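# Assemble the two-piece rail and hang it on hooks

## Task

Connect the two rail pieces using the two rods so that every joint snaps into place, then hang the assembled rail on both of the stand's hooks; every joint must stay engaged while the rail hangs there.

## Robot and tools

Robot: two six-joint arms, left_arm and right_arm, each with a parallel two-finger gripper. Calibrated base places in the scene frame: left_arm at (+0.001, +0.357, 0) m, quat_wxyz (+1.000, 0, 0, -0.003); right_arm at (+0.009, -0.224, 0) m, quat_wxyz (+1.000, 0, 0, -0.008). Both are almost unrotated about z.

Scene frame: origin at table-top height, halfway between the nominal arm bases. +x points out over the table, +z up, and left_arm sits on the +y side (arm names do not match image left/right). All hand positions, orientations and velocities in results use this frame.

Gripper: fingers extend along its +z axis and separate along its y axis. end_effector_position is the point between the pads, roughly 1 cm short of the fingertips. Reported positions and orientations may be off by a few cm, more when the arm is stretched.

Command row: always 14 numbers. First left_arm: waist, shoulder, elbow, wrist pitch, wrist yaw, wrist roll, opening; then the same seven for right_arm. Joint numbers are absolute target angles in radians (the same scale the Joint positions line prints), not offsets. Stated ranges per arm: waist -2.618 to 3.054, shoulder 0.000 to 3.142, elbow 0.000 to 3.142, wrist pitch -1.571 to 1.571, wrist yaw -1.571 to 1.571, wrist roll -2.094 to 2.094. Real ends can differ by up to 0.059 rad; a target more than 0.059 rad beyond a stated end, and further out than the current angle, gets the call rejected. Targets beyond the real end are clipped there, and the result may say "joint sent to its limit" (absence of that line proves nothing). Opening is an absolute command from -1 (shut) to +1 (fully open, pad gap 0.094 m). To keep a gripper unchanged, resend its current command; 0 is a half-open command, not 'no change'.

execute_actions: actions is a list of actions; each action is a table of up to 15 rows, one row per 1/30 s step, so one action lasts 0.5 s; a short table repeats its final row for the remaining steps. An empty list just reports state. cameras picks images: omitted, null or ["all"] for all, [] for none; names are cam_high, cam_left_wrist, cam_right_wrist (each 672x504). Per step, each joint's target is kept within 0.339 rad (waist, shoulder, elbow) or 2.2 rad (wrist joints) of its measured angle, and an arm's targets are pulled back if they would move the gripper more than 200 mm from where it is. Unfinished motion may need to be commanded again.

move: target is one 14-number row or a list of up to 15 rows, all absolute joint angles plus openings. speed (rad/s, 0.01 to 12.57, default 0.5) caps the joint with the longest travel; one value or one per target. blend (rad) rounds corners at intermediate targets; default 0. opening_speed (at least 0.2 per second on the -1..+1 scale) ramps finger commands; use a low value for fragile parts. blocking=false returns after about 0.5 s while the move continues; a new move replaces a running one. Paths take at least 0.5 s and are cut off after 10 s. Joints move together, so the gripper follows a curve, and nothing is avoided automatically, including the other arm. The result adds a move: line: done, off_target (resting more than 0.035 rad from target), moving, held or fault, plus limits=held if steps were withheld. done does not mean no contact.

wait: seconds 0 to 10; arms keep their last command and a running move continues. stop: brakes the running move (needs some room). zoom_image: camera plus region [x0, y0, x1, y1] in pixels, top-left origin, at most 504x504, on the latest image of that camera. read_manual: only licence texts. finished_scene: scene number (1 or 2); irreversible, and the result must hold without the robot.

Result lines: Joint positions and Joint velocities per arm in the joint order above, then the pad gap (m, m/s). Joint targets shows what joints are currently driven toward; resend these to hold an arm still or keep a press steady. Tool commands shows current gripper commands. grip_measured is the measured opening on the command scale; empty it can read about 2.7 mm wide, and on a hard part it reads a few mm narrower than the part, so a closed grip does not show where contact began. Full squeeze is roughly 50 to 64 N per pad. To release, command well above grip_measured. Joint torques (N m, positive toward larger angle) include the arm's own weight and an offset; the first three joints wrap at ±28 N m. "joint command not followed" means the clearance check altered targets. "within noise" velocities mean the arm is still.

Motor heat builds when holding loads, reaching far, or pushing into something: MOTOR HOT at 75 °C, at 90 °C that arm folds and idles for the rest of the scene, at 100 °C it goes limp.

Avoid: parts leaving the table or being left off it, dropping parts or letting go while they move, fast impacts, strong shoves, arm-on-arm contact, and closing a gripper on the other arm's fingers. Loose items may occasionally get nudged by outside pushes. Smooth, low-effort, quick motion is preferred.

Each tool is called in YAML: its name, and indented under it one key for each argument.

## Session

Scene 1 done. Let me look at scene 2.

execute_actions:
  actions: []

zoom_image:
  camera: "cam_high"
  region: [180, 140, 430, 380]

Scene clock: 0.00 s.
left_arm: end_effector_position=(+0.3859, +0.3894, +0.0769) grip_measured=+1.000 end_effector_quat_wxyz=(+0.556, -0.088, +0.824, +0.065) | right_arm: end_effector_position=(+0.3848, -0.2221, +0.0715) grip_measured=+1.000 end_effector_quat_wxyz=(+0.558, +0.017, +0.820, -0.129)
Joint positions: left_arm=[-0.006 1.566 0.354 0.821 -0.218 -0.08 0.094] | right_arm=[0.201 1.606 0.314 0.908 0.404 -0.049 0.094]
Joint velocities: within noise
Joint torques (N m): no reading
Motor temperatures (°C): left_arm=[31 41 45 43 31 30 32] | right_arm=[31 48 43 44 31 29 31]
Heat: left arm: 45 °C; right arm: 48 °C.
Joint targets: left_arm=[-0.006 1.562 0.360 0.818 -0.218 -0.080] | right_arm=[0.201 1.597 0.322 0.917 0.405 -0.049]
Tool commands: left_gripper/opening=+1.0 right_gripper/opening=+1.0

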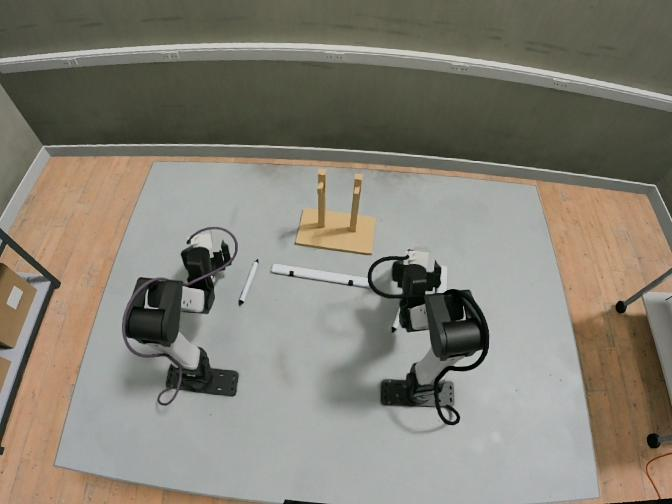

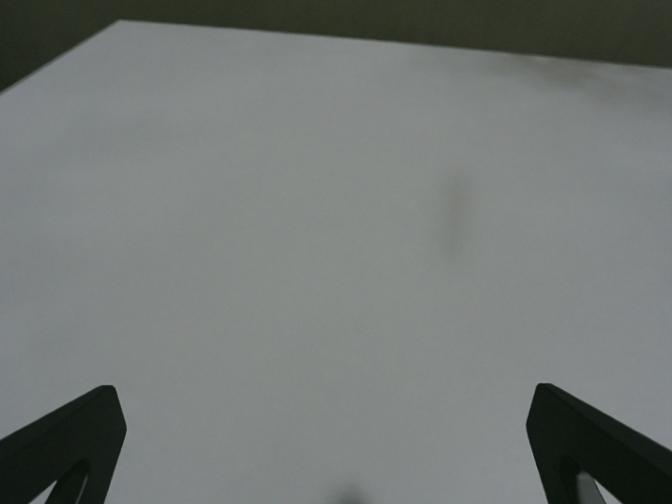

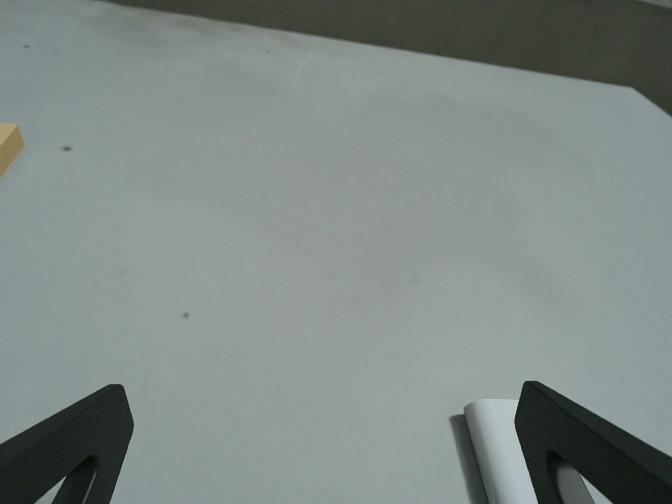

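Scaled by 2.016.

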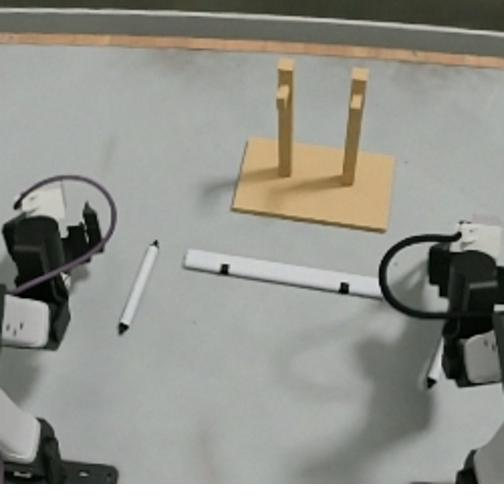

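move:
  target: [0.1, 1.42, 2.70, 0.2, 0.0, 0.0, 0.3, 0.3, 1.45, 2.75, 0.25, 0.0, 0.0, 0.3]
  speed: 1.0
  cameras: ["cam_high"]

zoom_image:
  camera: "cam_high"
  region: [220, 150, 470, 360]

Scene clock: 8.77 s.
left_arm: end_effector_position=(-0.0180, +0.3594, +0.8716) grip_measured=+0.302 end_effector_quat_wxyz=(+1.000, -0.011, +0.009, +0.028) | right_arm: end_effector_position=(-0.0182, -0.2364, +0.8727) grip_measured=+0.302 end_effector_quat_wxyz=(+0.992, +0.018, -0.021, +0.126)
Joint positions: left_arm=[0.088 1.398 2.719 0.23 -0.022 -0.025 0.061] | right_arm=[0.287 1.431 2.769 0.279 0.029 -0.02 0.061]
Joint velocities: within noise
Joint torques (N m): left_arm=[0.51 2.67 -1.2 -0.54 0.18 0.25] | right_arm=[0.62 1.92 -1.36 -0.74 -0.28 0.25]
Motor temperatures (°C): left_arm=[31 42 46 45 31 30 32] | right_arm=[31 48 44 46 31 29 31]
Heat: left arm: 46 °C; right arm: 48 °C.
Joint targets: left_arm=[0.095 1.406 2.713 0.213 -0.009 -0.010] | right_arm=[0.294 1.436 2.763 0.262 0.010 0.000]
move: done
Images, in order (width x height): cam_high 672x504.

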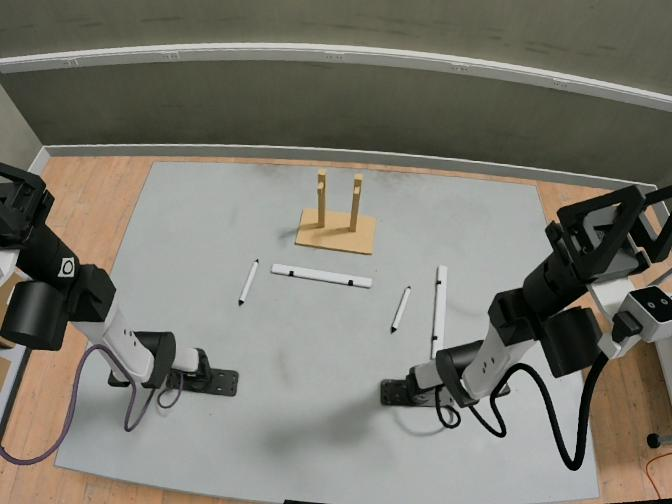

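Scaled by 2.016.

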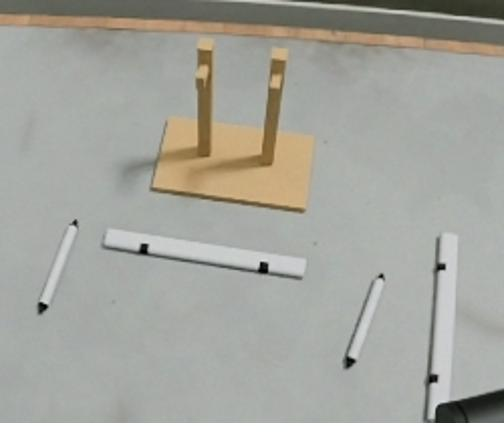

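move:
  target:
    - [-0.774, 1.6, 1.9, -1.2, 0.0, 0.956, 0.3, -0.2, 1.7, 1.9, -1.2, -0.5, -1.2, -0.95]
    - [-0.774, 2.309, 2.165, -1.45, 0.0, 0.97, 0.3, -0.031, 2.505, 2.27, -1.40, -0.80, -1.65, -0.95]
  speed: [1.0, 0.7]
  blend: 0.15

zoom_image:
  camera: "cam_high"
  region: [220, 150, 470, 360]

Scene clock: 189.77 s.
left_arm: end_effector_position=(+0.3134, +0.0555, +0.0746) grip_measured=+0.302 end_effector_quat_wxyz=(-0.033, +0.760, +0.649, +0.003) | right_arm: end_effector_position=(+0.4773, -0.1231, +0.0531) grip_measured=-0.948 end_effector_quat_wxyz=(-0.236, +0.641, -0.669, -0.292)
Joint positions: left_arm=[-0.765 2.312 2.118 -1.442 -0.011 0.956 0.061] | right_arm=[-0.023 2.527 2.224 -1.386 -0.761 -1.614 0.002]
Joint velocities: within noise
Joint torques (N m): left_arm=[-0.38 -10.48 9.37 0.06 0.19 0.25] | right_arm=[-0.02 -13.78 8.24 -0.27 -0.84 -0.31]
Motor temperatures (°C): left_arm=[31 42 43 37 31 30 32] | right_arm=[31 43 39 37 31 29 30]
Heat: left arm: 43 °C; right arm: 43 °C.
Joint targets: left_arm=[-0.768 2.324 2.152 -1.462 -0.001 0.970] | right_arm=[-0.023 2.520 2.256 -1.411 -0.801 -1.638]
move: off_target (left_arm, right_arm); left_arm: the elbow is farthest, 0.047 rad from its target; right_arm: the elbow is farthest, 0.046 rad from its target

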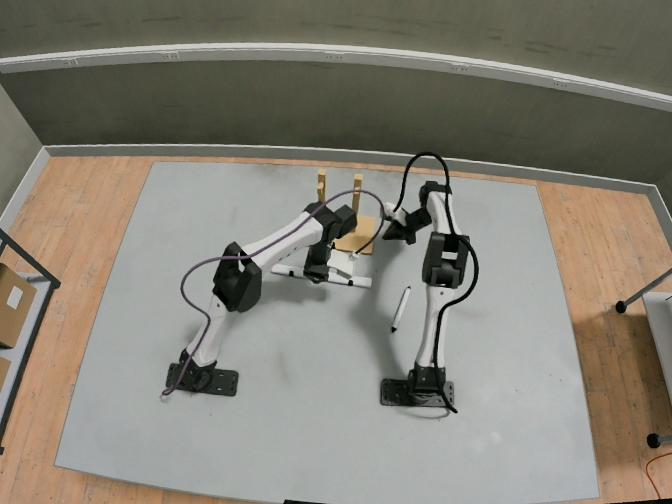

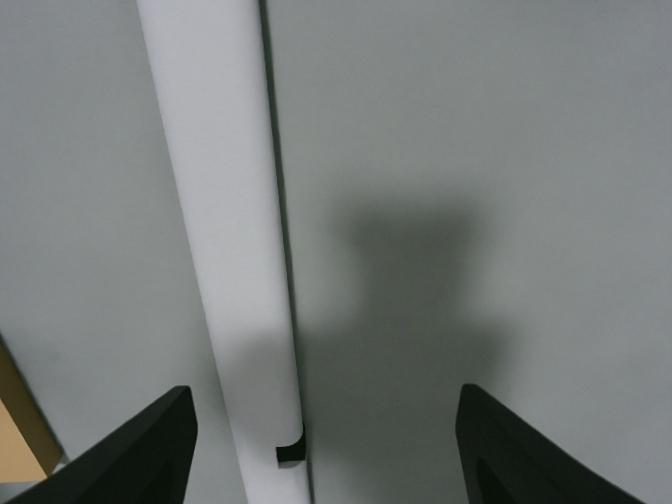

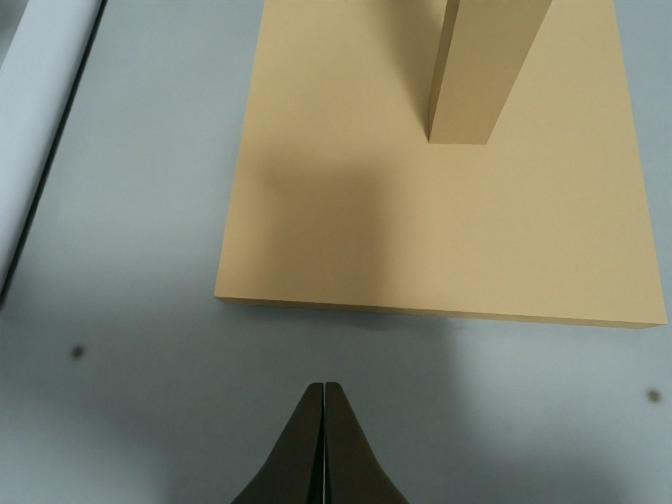

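Scaled by 2.016.

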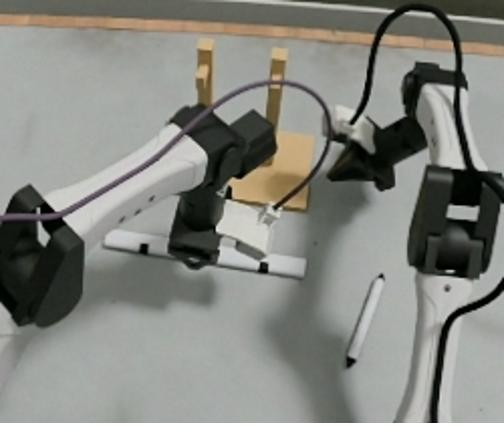

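move:
  target: [-0.774, 2.309, 2.165, -1.45, 0.0, 0.97, 0.3, -0.031, 2.535, 2.12, -1.15, -0.815, -1.667, -0.95]
  speed: 0.25
  cameras: ["cam_right_wrist"]

Scene clock: 206.60 s.
left_arm: end_effector_position=(+0.3152, +0.0538, +0.0772) grip_measured=+0.302 end_effector_quat_wxyz=(-0.027, +0.760, +0.649, +0.003) | right_arm: end_effector_position=(+0.4977, -0.1224, +0.0308) grip_measured=-0.948 end_effector_quat_wxyz=(-0.280, +0.666, -0.644, -0.252)
Joint positions: left_arm=[-0.765 2.312 2.129 -1.442 -0.011 0.956 0.061] | right_arm=[-0.023 2.527 2.135 -1.182 -0.774 -1.644 0.002]
Joint velocities: within noise
Joint torques (N m): left_arm=[-0.96 -11.75 9.51 0.21 0.2 0.25] | right_arm=[-0.7 -12.64 4.11 0.48 -0.86 -0.26]
Motor temperatures (°C): left_arm=[31 51 47 36 31 30 32] | right_arm=[31 49 40 36 31 29 30]
Heat: left arm: 51 °C; right arm: 49 °C.
Joint targets: left_arm=[-0.774 2.309 2.165 -1.449 0.000 0.970] | right_arm=[-0.031 2.535 2.121 -1.150 -0.814 -1.667]
move: off_target (left_arm, right_arm); left_arm: the elbow is farthest, 0.036 rad from its target; right_arm: the wrist yaw is farthest, 0.041 rad from its target
Images, in order (width x height): cam_right_wrist 672x504.

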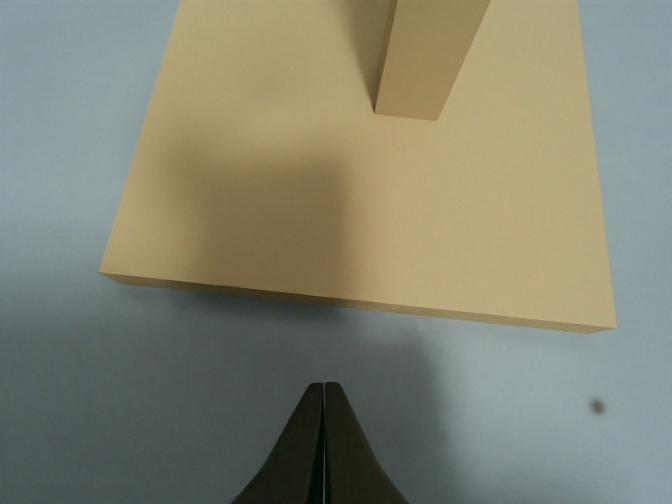

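move:
  target: [-0.774, 2.309, 2.165, -1.45, 0.0, 0.97, 0.3, -0.031, 2.555, 2.08, -1.13, -0.815, -1.667, -0.95]
  speed: 0.2
  cameras: ["cam_right_wrist"]

Scene clock: 212.93 s.
left_arm: end_effector_position=(+0.3152, +0.0538, +0.0772) grip_measured=+0.302 end_effector_quat_wxyz=(-0.027, +0.760, +0.649, +0.003) | right_arm: end_effector_position=(+0.4911, -0.1212, +0.0178) grip_measured=-0.948 end_effector_quat_wxyz=(-0.277, +0.657, -0.647, -0.270)
Joint positions: left_arm=[-0.765 2.312 2.129 -1.442 -0.011 0.956 0.061] | right_arm=[-0.026 2.539 2.095 -1.164 -0.794 -1.644 0.002]
Joint velocities: within noise
Joint torques (N m): left_arm=[-0.95 -11.74 9.54 0.21 0.19 0.24] | right_arm=[-0.75 -11.95 3.73 0.41 -0.68 -0.26]
Motor temperatures (°C): left_arm=[31 54 48 36 31 30 32] | right_arm=[31 51 40 36 32 29 30]
Heat: left arm: 54 °C; right arm: 51 °C.
Joint targets: left_arm=[-0.774 2.309 2.165 -1.450 0.000 0.970] | right_arm=[-0.034 2.555 2.079 -1.130 -0.815 -1.667]
move: off_target (left_arm); left_arm: the elbow is farthest, 0.036 rad from its target
Images, in order (width x height): cam_right_wrist 672x504.

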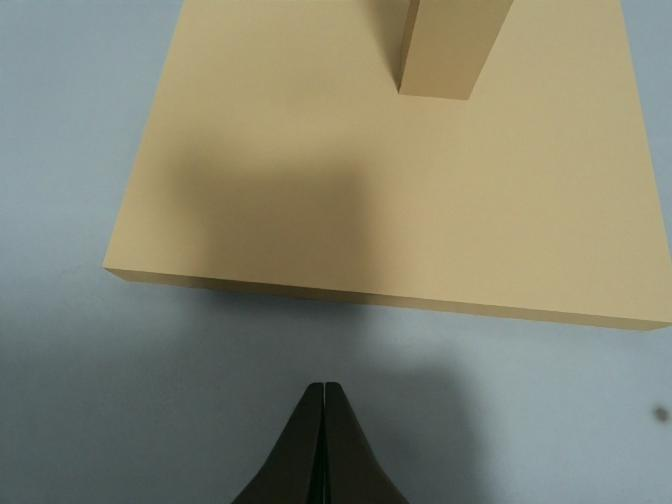

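move:
  target: [-0.774, 2.309, 2.165, -1.45, 0.0, 0.97, 0.3, 0.125, 2.50, 1.985, -0.95, -0.80, -1.455, -0.95]
  speed: 0.15
  cameras: ["cam_high", "cam_right_wrist"]

zoom_image:
  camera: "cam_high"
  region: [220, 150, 470, 360]

Scene clock: 224.73 s.
left_arm: end_effector_position=(+0.3152, +0.0538, +0.0772) grip_measured=+0.302 end_effector_quat_wxyz=(-0.027, +0.761, +0.648, +0.003) | right_arm: end_effector_position=(+0.4891, -0.0574, +0.0167) grip_measured=-0.948 end_effector_quat_wxyz=(-0.287, +0.650, -0.642, -0.289)
Joint positions: left_arm=[-0.765 2.312 2.129 -1.442 -0.011 0.957 0.061] | right_arm=[0.095 2.51 2.013 -0.995 -0.837 -1.47 0.002]
Joint velocities: within noise
Joint torques (N m): left_arm=[-0.96 -11.73 9.55 0.2 0.2 0.24] | right_arm=[2.19 -14.09 2.92 0.7 -0.17 0.15]
Motor temperatures (°C): left_arm=[31 59 50 36 31 30 32] | right_arm=[31 55 40 36 32 29 30]
Heat: left arm: 59 °C; right arm: 55 °C.
Joint targets: left_arm=[-0.774 2.309 2.165 -1.450 0.000 0.971] | right_arm=[0.120 2.500 1.986 -0.950 -0.800 -1.456]
move: off_target (left_arm, right_arm); left_arm: the elbow is farthest, 0.036 rad from its target; right_arm: the wrist pitch is farthest, 0.045 rad from its target
Images, in order (width x height): cam_high 672x504, cam_right_wrist 672x504.

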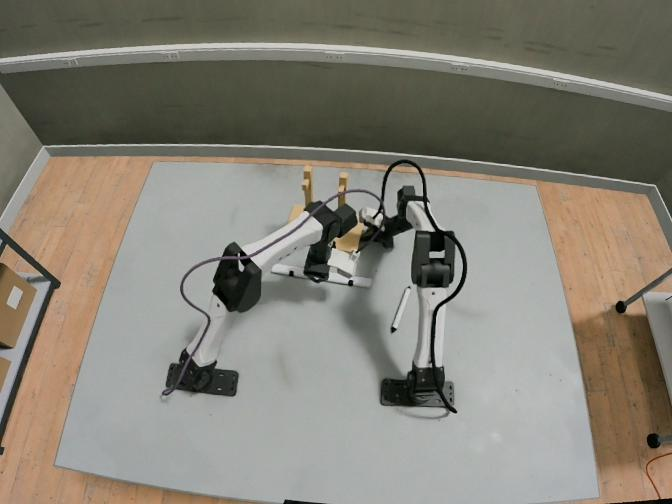

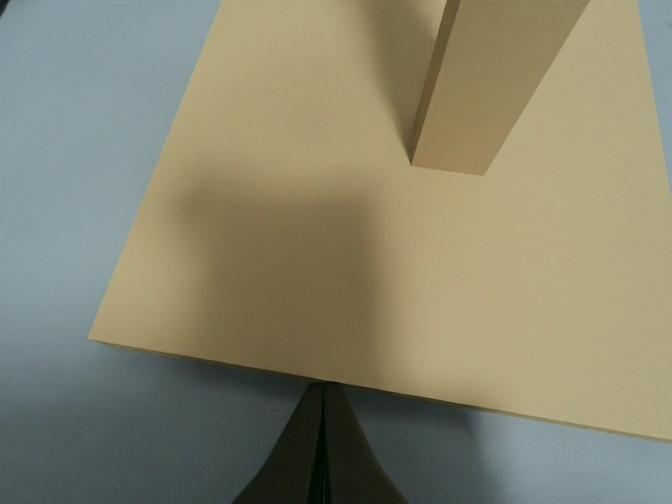

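Scaled by 2.016.

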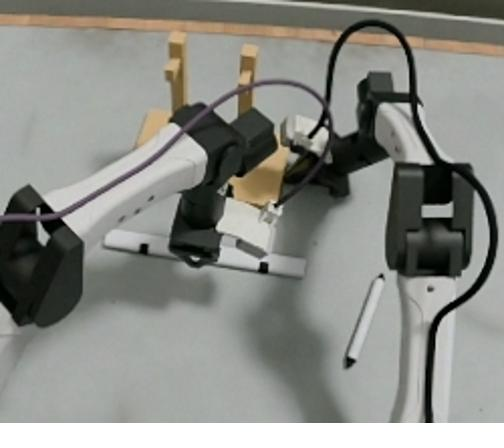

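move:
  target: [-0.774, 2.309, 2.165, -1.45, 0.0, 0.97, 0.3, 0.25, 2.497, 1.985, -0.84, -0.77, -1.27, -0.95]
  speed: 0.15
  cameras: ["cam_high", "cam_right_wrist"]

zoom_image:
  camera: "cam_high"
  region: [220, 150, 470, 360]

Scene clock: 236.57 s.
left_arm: end_effector_position=(+0.3152, +0.0538, +0.0772) grip_measured=+0.302 end_effector_quat_wxyz=(-0.027, +0.761, +0.648, +0.003) | right_arm: end_effector_position=(+0.4838, +0.0067, +0.0173) grip_measured=-0.948 end_effector_quat_wxyz=(-0.277, +0.649, -0.644, -0.297)
Joint positions: left_arm=[-0.765 2.312 2.129 -1.442 -0.011 0.957 0.061] | right_arm=[0.227 2.51 2.013 -0.886 -0.82 -1.286 0.002]
Joint velocities: within noise
Joint torques (N m): left_arm=[-0.95 -11.75 9.52 0.2 0.19 0.24] | right_arm=[1.96 -14.5 3.06 0.92 -0.04 0.17]
Motor temperatures (°C): left_arm=[31 63 51 35 31 30 32] | right_arm=[31 57 40 36 31 29 30]
Heat: left arm: 63 °C; right arm: 57 °C.
Joint targets: left_arm=[-0.774 2.309 2.165 -1.450 0.000 0.970] | right_arm=[0.249 2.497 1.985 -0.840 -0.770 -1.271]
move: off_target (left_arm, right_arm); left_arm: the elbow is farthest, 0.036 rad from its target; right_arm: the wrist yaw is farthest, 0.050 rad from its target
Images, in order (width x height): cam_high 672x504, cam_right_wrist 672x504.

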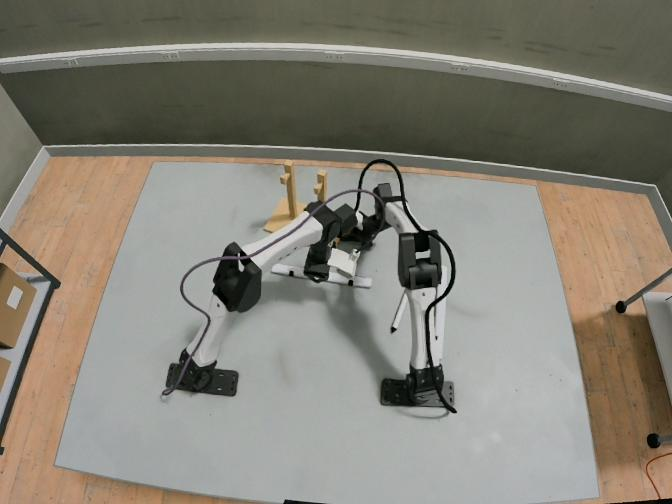

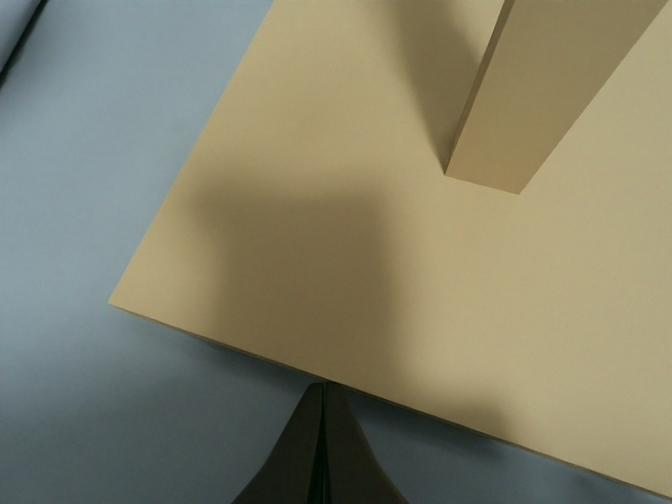

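Scaled by 2.016.

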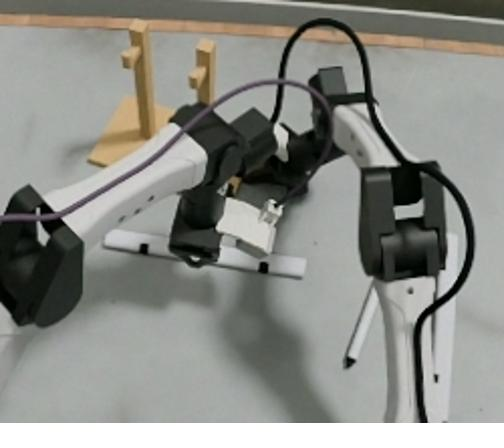

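move:
  target:
    - [-0.738, 2.375, 2.15, -1.29, 0.01, 0.925, 0.3, 0.12, 2.44, 2.12, -1.15, -0.77, -1.45, -0.95]
    - [-0.738, 2.375, 2.15, -1.29, 0.01, 0.925, 0.3, -0.2, 1.7, 1.9, -1.2, -0.5, -1.2, 0.3]
  speed: [0.3, 0.8]
  cameras: ["cam_high", "cam_left_wrist"]

Scene clock: 280.70 s.
left_arm: end_effector_position=(+0.3445, +0.0422, +0.0610) grip_measured=+0.302 end_effector_quat_wxyz=(+0.017, +0.745, +0.667, +0.005) | right_arm: end_effector_position=(+0.4301, -0.2263, +0.3039) grip_measured=+0.298 end_effector_quat_wxyz=(+0.383, -0.512, +0.769, -0.010)
Joint positions: left_arm=[-0.738 2.349 2.129 -1.316 -0.006 0.937 0.061] | right_arm=[-0.194 1.703 1.914 -1.158 -0.516 -1.213 0.061]
Joint velocities: within noise
Joint torques (N m): left_arm=[0.39 -9.8 8.44 0.72 0.25 -0.08] | right_arm=[-0.16 -7.91 4.41 0.82 -0.19 0.2]
Motor temperatures (°C): left_arm=[31 69 55 34 31 30 32] | right_arm=[31 67 39 36 31 29 30]
Heat: left arm: 69 °C; right arm: 67 °C.
Joint targets: left_arm=[-0.732 2.374 2.150 -1.290 0.010 0.925] | right_arm=[-0.195 1.699 1.900 -1.200 -0.501 -1.199]
move: off_target (right_arm); target 2's new numbers were sent with right_arm's wrist pitch 0.042 rad from that target; right_arm: the wrist pitch is farthest, 0.042 rad from its target
Images, in order (width x height): cam_high 672x504, cam_left_wrist 672x504.

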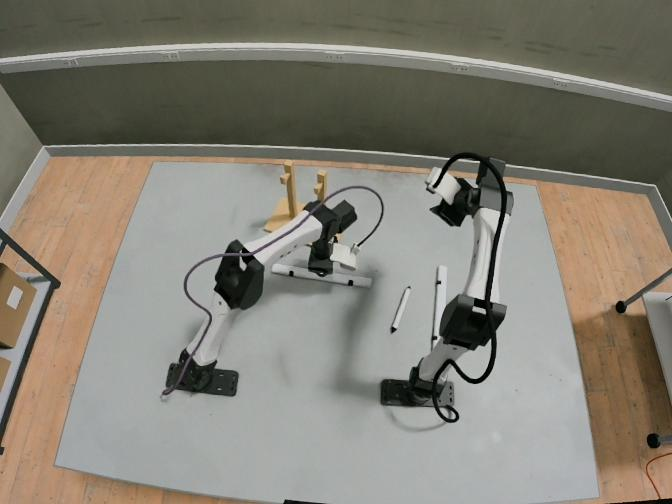

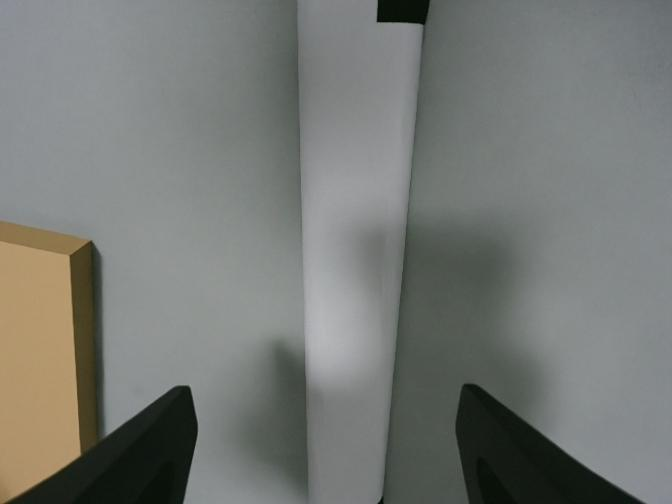

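move:
  target: [-0.755, 2.395, 2.01, -1.17, 0.01, 0.915, 0.3, -0.2, 1.7, 1.9, -1.2, -0.5, -1.2, 0.3]
  speed: 0.2
  cameras: ["cam_left_wrist"]

Scene clock: 294.47 s.
left_arm: end_effector_position=(+0.3386, +0.0320, +0.0261) grip_measured=+0.302 end_effector_quat_wxyz=(+0.017, +0.750, +0.662, +0.005) | right_arm: end_effector_position=(+0.4301, -0.2265, +0.3038) grip_measured=+0.298 end_effector_quat_wxyz=(+0.383, -0.512, +0.769, -0.010)
Joint positions: left_arm=[-0.762 2.372 2.031 -1.196 -0.006 0.927 0.061] | right_arm=[-0.194 1.703 1.914 -1.158 -0.514 -1.213 0.061]
Joint velocities: within noise
Joint torques (N m): left_arm=[-0.7 -10.07 4.96 0.71 0.25 -0.08] | right_arm=[-0.59 -7.82 4.42 0.83 -0.17 0.2]
Motor temperatures (°C): left_arm=[31 67 54 35 31 30 32] | right_arm=[31 65 40 36 31 29 30]
Heat: left arm: 67 °C; right arm: 65 °C.
Joint targets: left_arm=[-0.768 2.395 2.010 -1.170 0.010 0.914] | right_arm=[-0.200 1.700 1.900 -1.200 -0.499 -1.200]
move: off_target (right_arm); right_arm: the wrist pitch is farthest, 0.042 rad from its target
Images, in order (width x height): cam_left_wrist 672x504.

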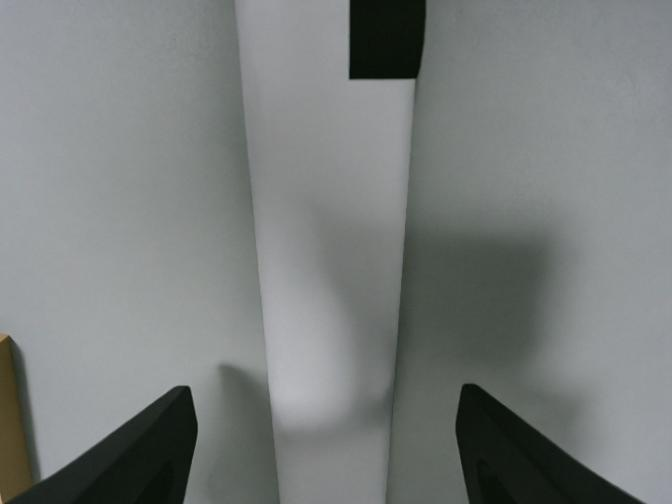

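move:
  target:
    - [-0.762, 2.402, 1.966, -1.118, 0.01, 0.915, 0.3, -0.2, 1.7, 1.9, -1.2, -0.5, -1.2, 0.3]
    - [-0.762, 2.402, 1.966, -1.118, 0.01, 0.915, -0.65, -0.2, 1.7, 1.9, -1.2, -0.5, -1.2, 0.3]
  speed: [0.15, 0.5]
  opening_speed: 0.8
  cameras: ["cam_left_wrist"]

Scene clock: 313.30 s.
left_arm: end_effector_position=(+0.3383, +0.0315, +0.0134) grip_measured=-0.358 end_effector_quat_wxyz=(+0.018, +0.750, +0.662, +0.003) | right_arm: end_effector_position=(+0.4301, -0.2265, +0.3038) grip_measured=+0.298 end_effector_quat_wxyz=(+0.383, -0.512, +0.769, -0.010)
Joint positions: left_arm=[-0.762 2.376 1.988 -1.146 -0.003 0.927 0.03] | right_arm=[-0.194 1.703 1.914 -1.158 -0.514 -1.213 0.061]
Joint velocities: within noise
Joint torques (N m): left_arm=[-0.14 -9.91 4.82 0.73 0.24 -0.05] | right_arm=[-0.61 -7.8 4.41 0.82 -0.18 0.2]
Motor temperatures (°C): left_arm=[31 66 53 35 31 30 32] | right_arm=[31 63 40 36 31 29 30]
Heat: left arm: 66 °C; right arm: 63 °C.
Joint targets: left_arm=[-0.762 2.402 1.966 -1.119 0.011 0.915] | right_arm=[-0.200 1.700 1.900 -1.200 -0.500 -1.200]
move: off_target (right_arm); right_arm: the wrist pitch is farthest, 0.042 rad from its target
Images, in order (width x height): cam_left_wrist 672x504.

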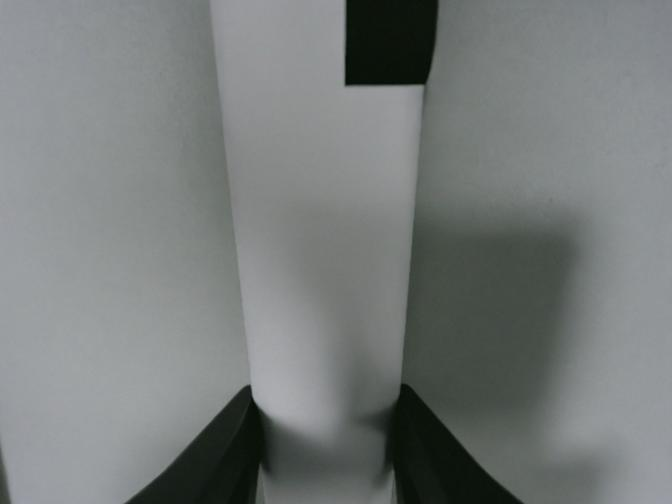

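move:
  target:
    - [-0.762, 2.42, 2.30, -1.43, 0.01, 0.915, -0.65, -0.2, 1.7, 1.9, -1.2, -0.5, -1.2, 0.3]
    - [-0.674, 1.885, 1.46, -1.12, 0.01, -0.64, -0.65, 0.967, 1.145, 0.53, -0.71, 0.785, 1.25, 0.3]
  speed: [0.4, 0.7]

zoom_image:
  camera: "cam_high"
  region: [220, 150, 470, 360]

Scene clock: 383.23 s.
left_arm: end_effector_position=(+0.2744, +0.1327, +0.0602) grip_measured=-0.358 end_effector_quat_wxyz=(-0.013, +0.034, +0.999, +0.004) | right_arm: end_effector_position=(+0.2124, -0.1372, +0.0654) grip_measured=+0.298 end_effector_quat_wxyz=(+0.360, +0.156, +0.916, -0.087)
Joint positions: left_arm=[-0.676 1.933 1.475 -1.138 0.009 -0.615 0.03] | right_arm=[0.968 1.16 0.543 -0.758 0.737 1.213 0.061]
Joint velocities: within noise
Joint torques (N m): left_arm=[0.46 -12.72 5.14 0.55 0.12 -0.09] | right_arm=[0.58 -3.71 4.22 0.93 0.74 0.36]
Motor temperatures (°C): left_arm=[31 66 49 34 31 30 35] | right_arm=[31 56 40 36 31 29 30]
Heat: left arm: 66 °C; right arm: 56 °C.
Joint targets: left_arm=[-0.669 1.885 1.459 -1.119 0.020 -0.629] | right_arm=[0.975 1.145 0.530 -0.710 0.774 1.239]
move: off_target (left_arm, right_arm); left_arm: the shoulder is farthest, 0.048 rad from its target; right_arm: the wrist pitch is farthest, 0.048 rad from its target

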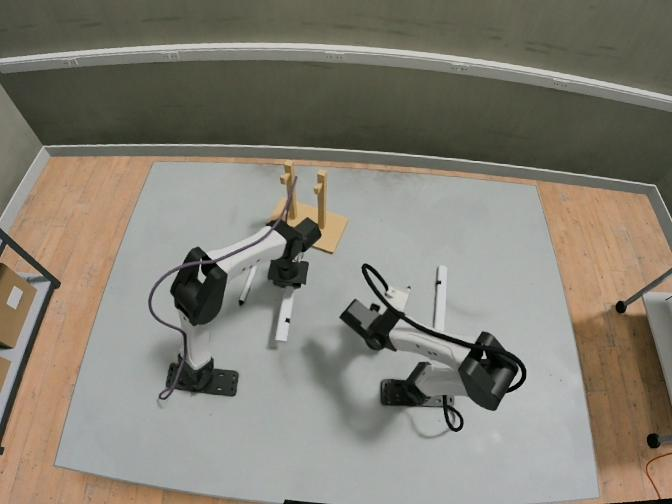

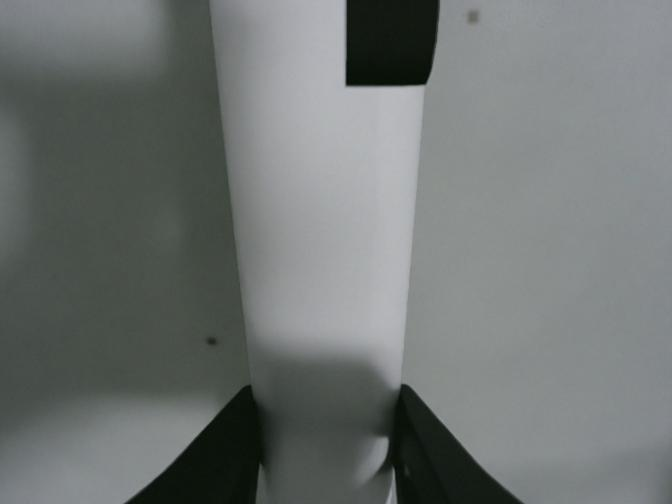

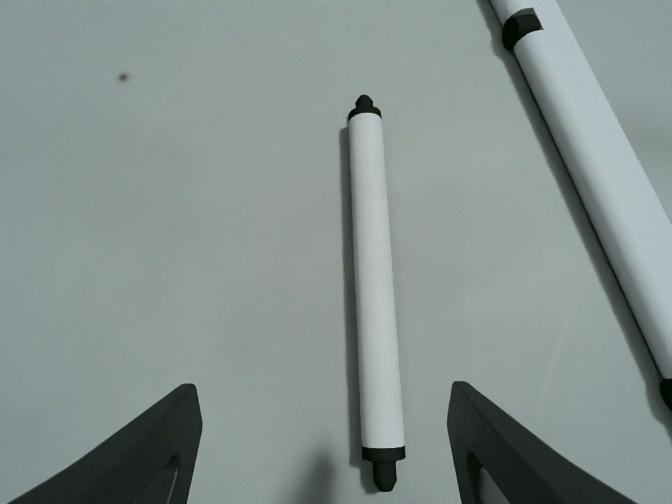

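Scaled by 2.016.

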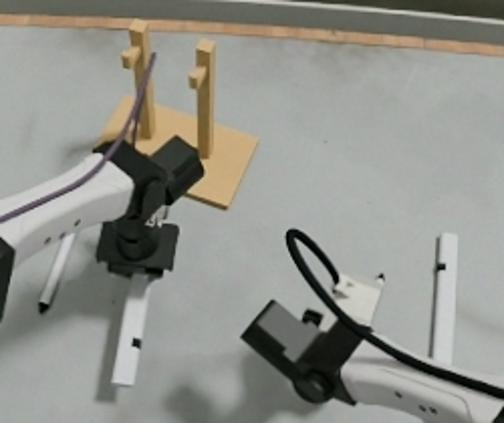

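move:
  target: [-0.674, 1.92, 1.275, -0.885, 0.01, -0.635, -0.65, 0.86, 1.10, 0.375, -0.475, 0.70, 1.115, 0.3]
  speed: 0.3
  cameras: ["cam_high", "cam_right_wrist"]

Scene clock: 437.90 s.
left_arm: end_effector_position=(+0.2713, +0.1352, +0.0161) grip_measured=-0.358 end_effector_quat_wxyz=(+0.005, +0.031, +0.999, -0.009) | right_arm: end_effector_position=(+0.2201, -0.1572, +0.0395) grip_measured=+0.298 end_effector_quat_wxyz=(+0.370, +0.187, +0.907, -0.068)
Joint positions: left_arm=[-0.676 1.931 1.29 -0.911 0.009 -0.621 0.03] | right_arm=[0.856 1.114 0.39 -0.529 0.716 1.127 0.061]
Joint velocities: within noise
Joint torques (N m): left_arm=[0.05 -9.5 5.08 0.7 0.03 -0.09] | right_arm=[-0.65 -3.14 4.12 1.22 0.17 -0.1]
Motor temperatures (°C): left_arm=[31 71 49 33 31 30 36] | right_arm=[31 48 39 35 32 29 30]
Heat: left arm: 71 °C; right arm: 48 °C.
Joint targets: left_arm=[-0.674 1.920 1.276 -0.886 0.010 -0.635] | right_arm=[0.849 1.100 0.376 -0.475 0.700 1.115]
move: off_target (right_arm); right_arm: the wrist pitch is farthest, 0.054 rad from its target
Images, in order (width x height): cam_high 672x504, cam_right_wrist 672x504.

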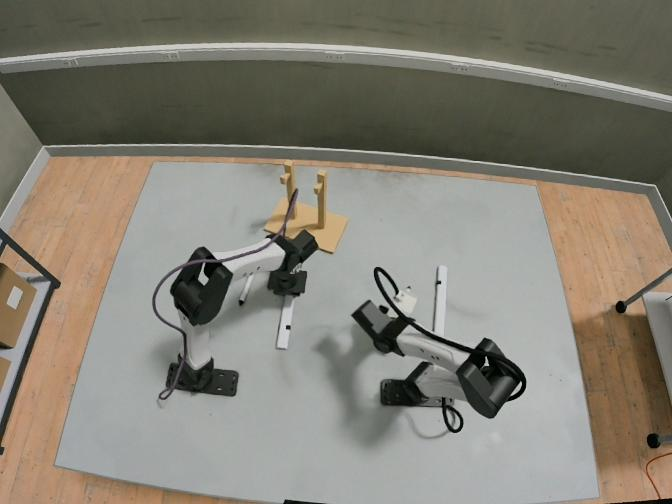

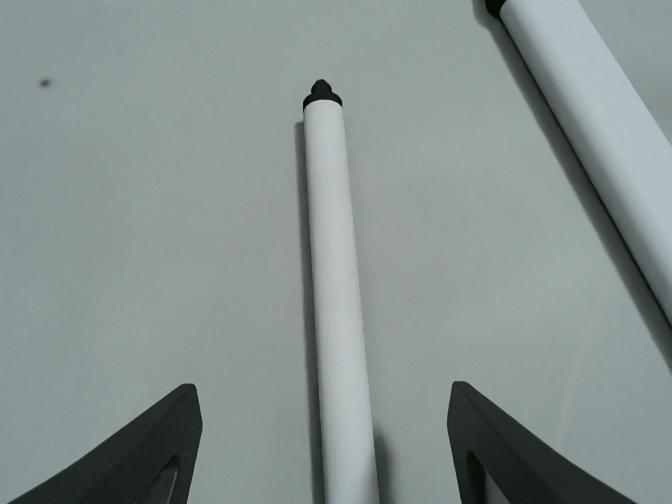

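move:
  target:
    - [-0.674, 1.925, 1.26, -0.87, 0.01, -0.635, -0.65, 0.828, 1.145, 0.265, -0.285, 0.679, 1.008, 0.3]
    - [-0.674, 1.925, 1.26, -0.87, 0.01, -0.635, 0.3, 0.828, 1.145, 0.265, -0.285, 0.679, 1.008, 0.3]
  speed: [0.2, 0.5]
  opening_speed: 1.0
  cameras: ["cam_left_wrist", "cam_right_wrist"]

Scene clock: 468.70 s.
left_arm: end_effector_position=(+0.2705, +0.1358, +0.0129) grip_measured=+0.298 end_effector_quat_wxyz=(+0.005, +0.030, +0.999, -0.010) | right_arm: end_effector_position=(+0.2171, -0.1584, +0.0139) grip_measured=+0.298 end_effector_quat_wxyz=(+0.370, +0.148, +0.915, -0.065)
Joint positions: left_arm=[-0.676 1.931 1.276 -0.896 0.009 -0.623 0.061] | right_arm=[0.848 1.14 0.278 -0.343 0.694 1.02 0.061]
Joint velocities: within noise
Joint torques (N m): left_arm=[0.08 -9.06 4.9 0.73 0.03 -0.07] | right_arm=[-0.68 -1.52 3.88 1.34 0.17 -0.14]
Motor temperatures (°C): left_arm=[31 67 50 33 31 30 36] | right_arm=[31 45 39 37 31 29 30]
Heat: left arm: 67 °C; right arm: 45 °C.
Joint targets: left_arm=[-0.674 1.925 1.260 -0.869 0.010 -0.636] | right_arm=[0.841 1.145 0.265 -0.286 0.679 1.008]
move: off_target (right_arm); right_arm: the wrist pitch is farthest, 0.058 rad from its target
Images, in order (width x height): cam_left_wrist 672x504, cam_right_wrist 672x504.

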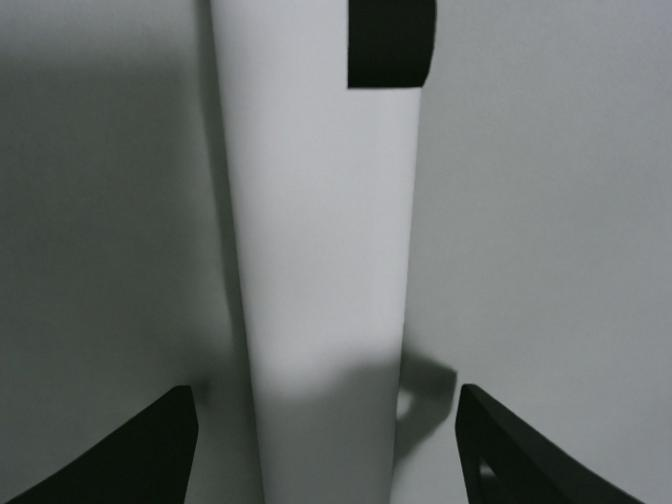

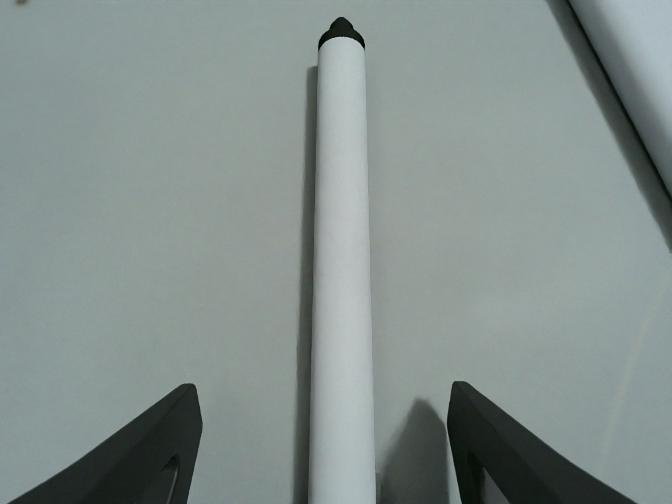

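move:
  target:
    - [-0.665, 1.86, 1.47, -1.13, 0.0, -0.62, 0.3, 0.828, 1.145, 0.265, -0.285, 0.679, 1.008, -0.9]
    - [-0.13, 1.947, 1.25, -0.70, 0.735, -0.19, -0.95, 0.84, 1.16, 0.66, -0.80, 0.69, 1.015, -0.9]
    - [-0.13, 1.947, 1.25, -0.70, 0.735, -0.19, -0.95, 0.57, 1.5, 1.25, -0.55, 0.0, -0.09, -0.9]
    - [-0.13, 1.947, 1.25, -0.70, 0.735, -0.19, -0.95, 0.29, 1.98, 1.245, -0.53, -0.767, -1.208, -0.9]
  speed: [0.5, 0.6, 0.8, 0.6]
  blend: [0, 0, 0.15, 0]
  opening_speed: 1.0

zoom_image:
  camera: "cam_high"
  region: [220, 180, 440, 360]

Scene clock: 533.67 s.
left_arm: end_effector_position=(+0.3616, +0.1950, +0.0568) grip_measured=-0.948 end_effector_quat_wxyz=(+0.022, -0.006, +0.935, -0.353) | right_arm: end_effector_position=(+0.3534, -0.0147, +0.0284) grip_measured=-0.685 end_effector_quat_wxyz=(-0.243, +0.644, -0.677, -0.262)
Joint positions: left_arm=[-0.13 1.928 1.27 -0.733 0.705 -0.216 0.002] | right_arm=[0.282 1.978 1.209 -0.581 -0.702 -1.174 0.015]
Joint velocities: within noise
Joint torques (N m): left_arm=[-0.5 -7.2 4.77 1.1 0.66 0.32] | right_arm=[-0.35 -9.03 8.44 1.04 -0.96 -0.23]
Motor temperatures (°C): left_arm=[31 66 48 33 31 30 34] | right_arm=[31 43 40 39 31 29 30]
Heat: left arm: 66 °C; right arm: 43 °C.
Joint targets: left_arm=[-0.134 1.947 1.249 -0.700 0.724 -0.200] | right_arm=[0.278 1.981 1.244 -0.530 -0.755 -1.196]
move: off_target (right_arm); right_arm: the wrist yaw is farthest, 0.065 rad from its target

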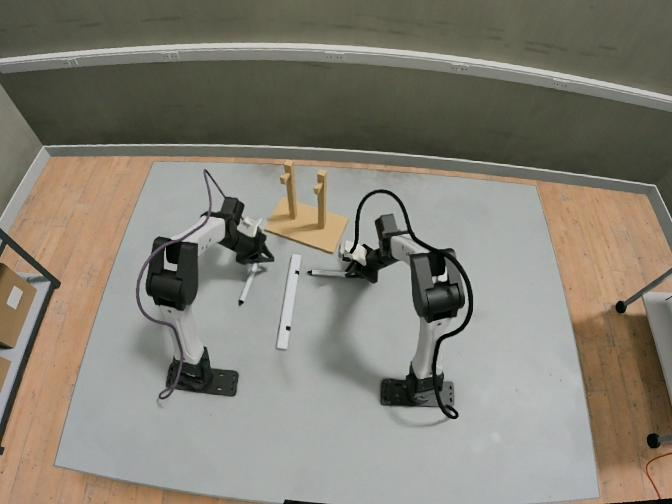

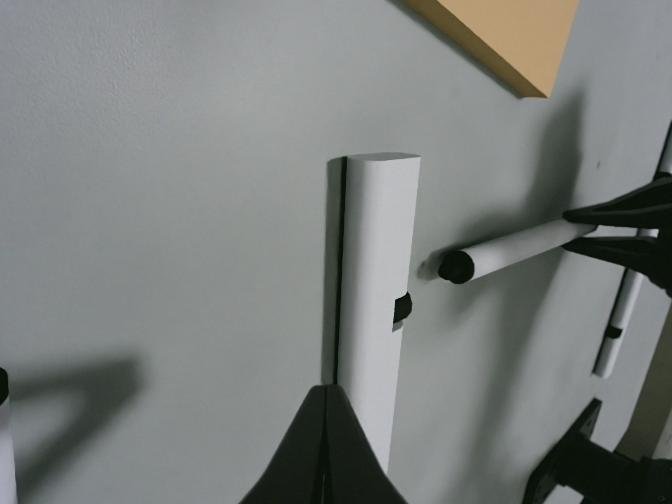

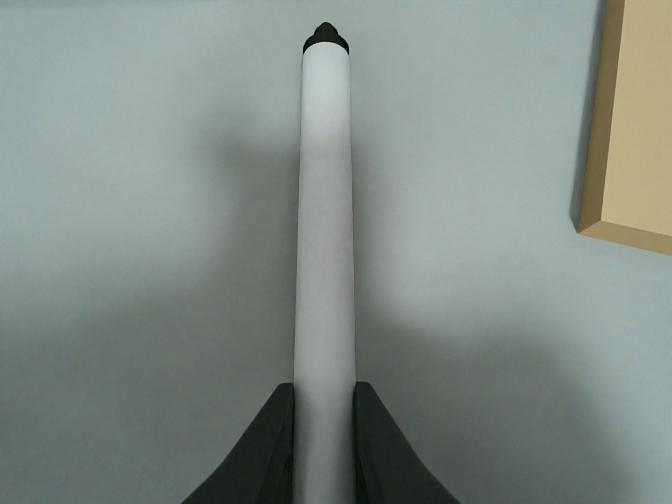

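Scaled by 2.291.

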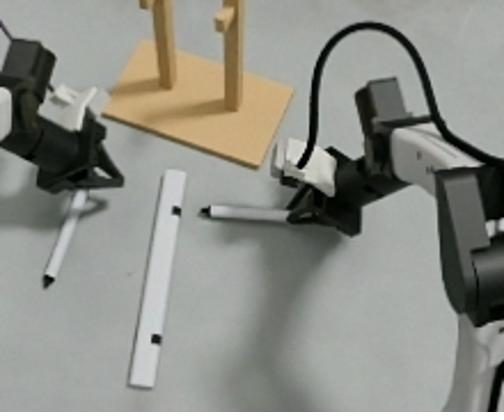

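move:
  target: [-0.13, 1.947, 1.25, -0.70, 0.735, -0.19, -0.95, 0.308, 2.045, 1.24, -0.43, -0.79, -1.21, -0.9]
  speed: 0.25

zoom_image:
  camera: "cam_high"
  region: [220, 180, 440, 360]

Scene clock: 559.53 s.
left_arm: end_effector_position=(+0.3612, +0.1936, +0.0579) grip_measured=-0.948 end_effector_quat_wxyz=(+0.023, -0.001, +0.933, -0.358) | right_arm: end_effector_position=(+0.3599, +0.0021, +0.0193) grip_measured=-0.685 end_effector_quat_wxyz=(-0.270, +0.655, -0.649, -0.276)
Joint positions: left_arm=[-0.13 1.928 1.27 -0.733 0.716 -0.207 0.002] | right_arm=[0.3 2.031 1.209 -0.483 -0.757 -1.189 0.015]
Joint velocities: within noise
Joint torques (N m): left_arm=[-0.13 -7.19 4.83 1.11 0.66 0.32] | right_arm=[0.61 -8.58 7.97 1.15 -0.81 -0.28]
Motor temperatures (°C): left_arm=[31 66 48 34 31 30 34] | right_arm=[31 47 41 37 32 29 31]
Heat: left arm: 66 °C; right arm: 47 °C.
Joint targets: left_arm=[-0.130 1.947 1.250 -0.700 0.736 -0.190] | right_arm=[0.308 2.045 1.240 -0.430 -0.791 -1.211]
move: off_target (right_arm); right_arm: the wrist pitch is farthest, 0.053 rad from its target

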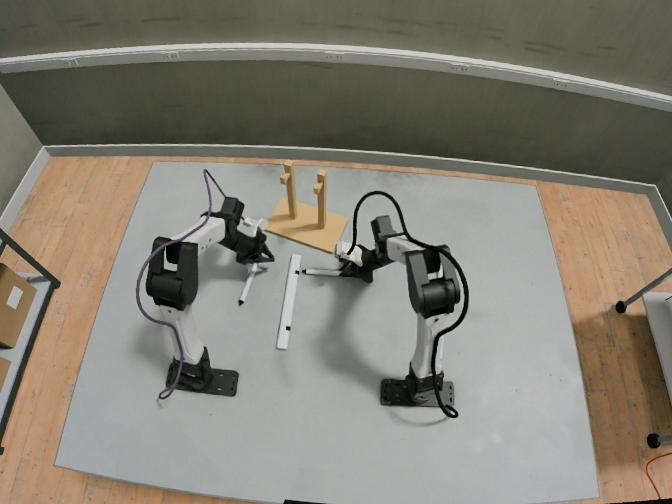

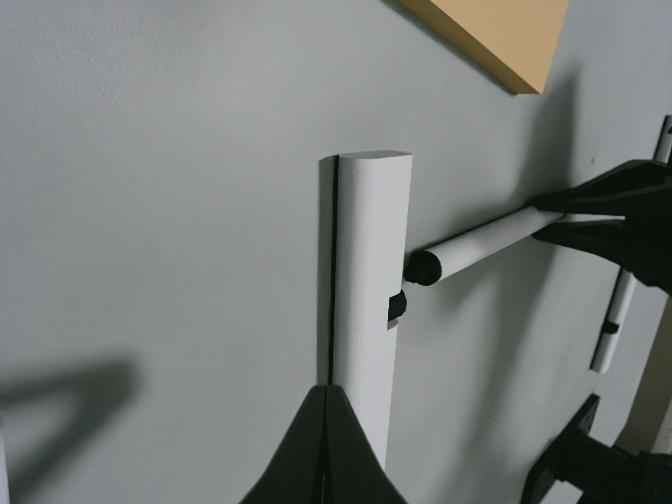

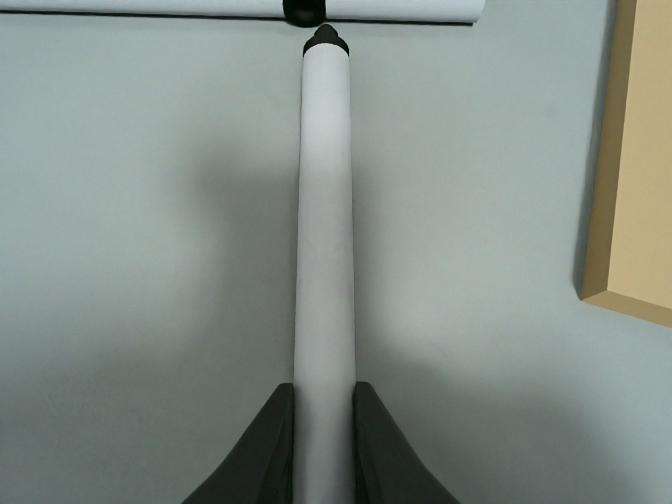

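Scaled by 2.291.

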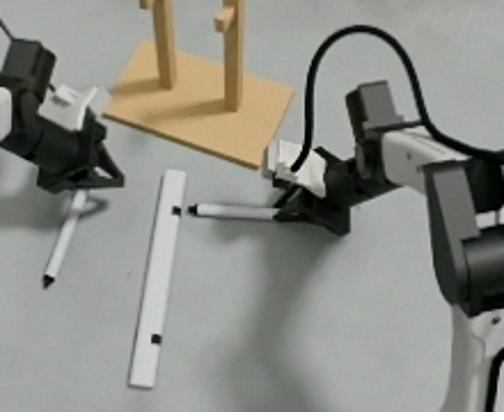

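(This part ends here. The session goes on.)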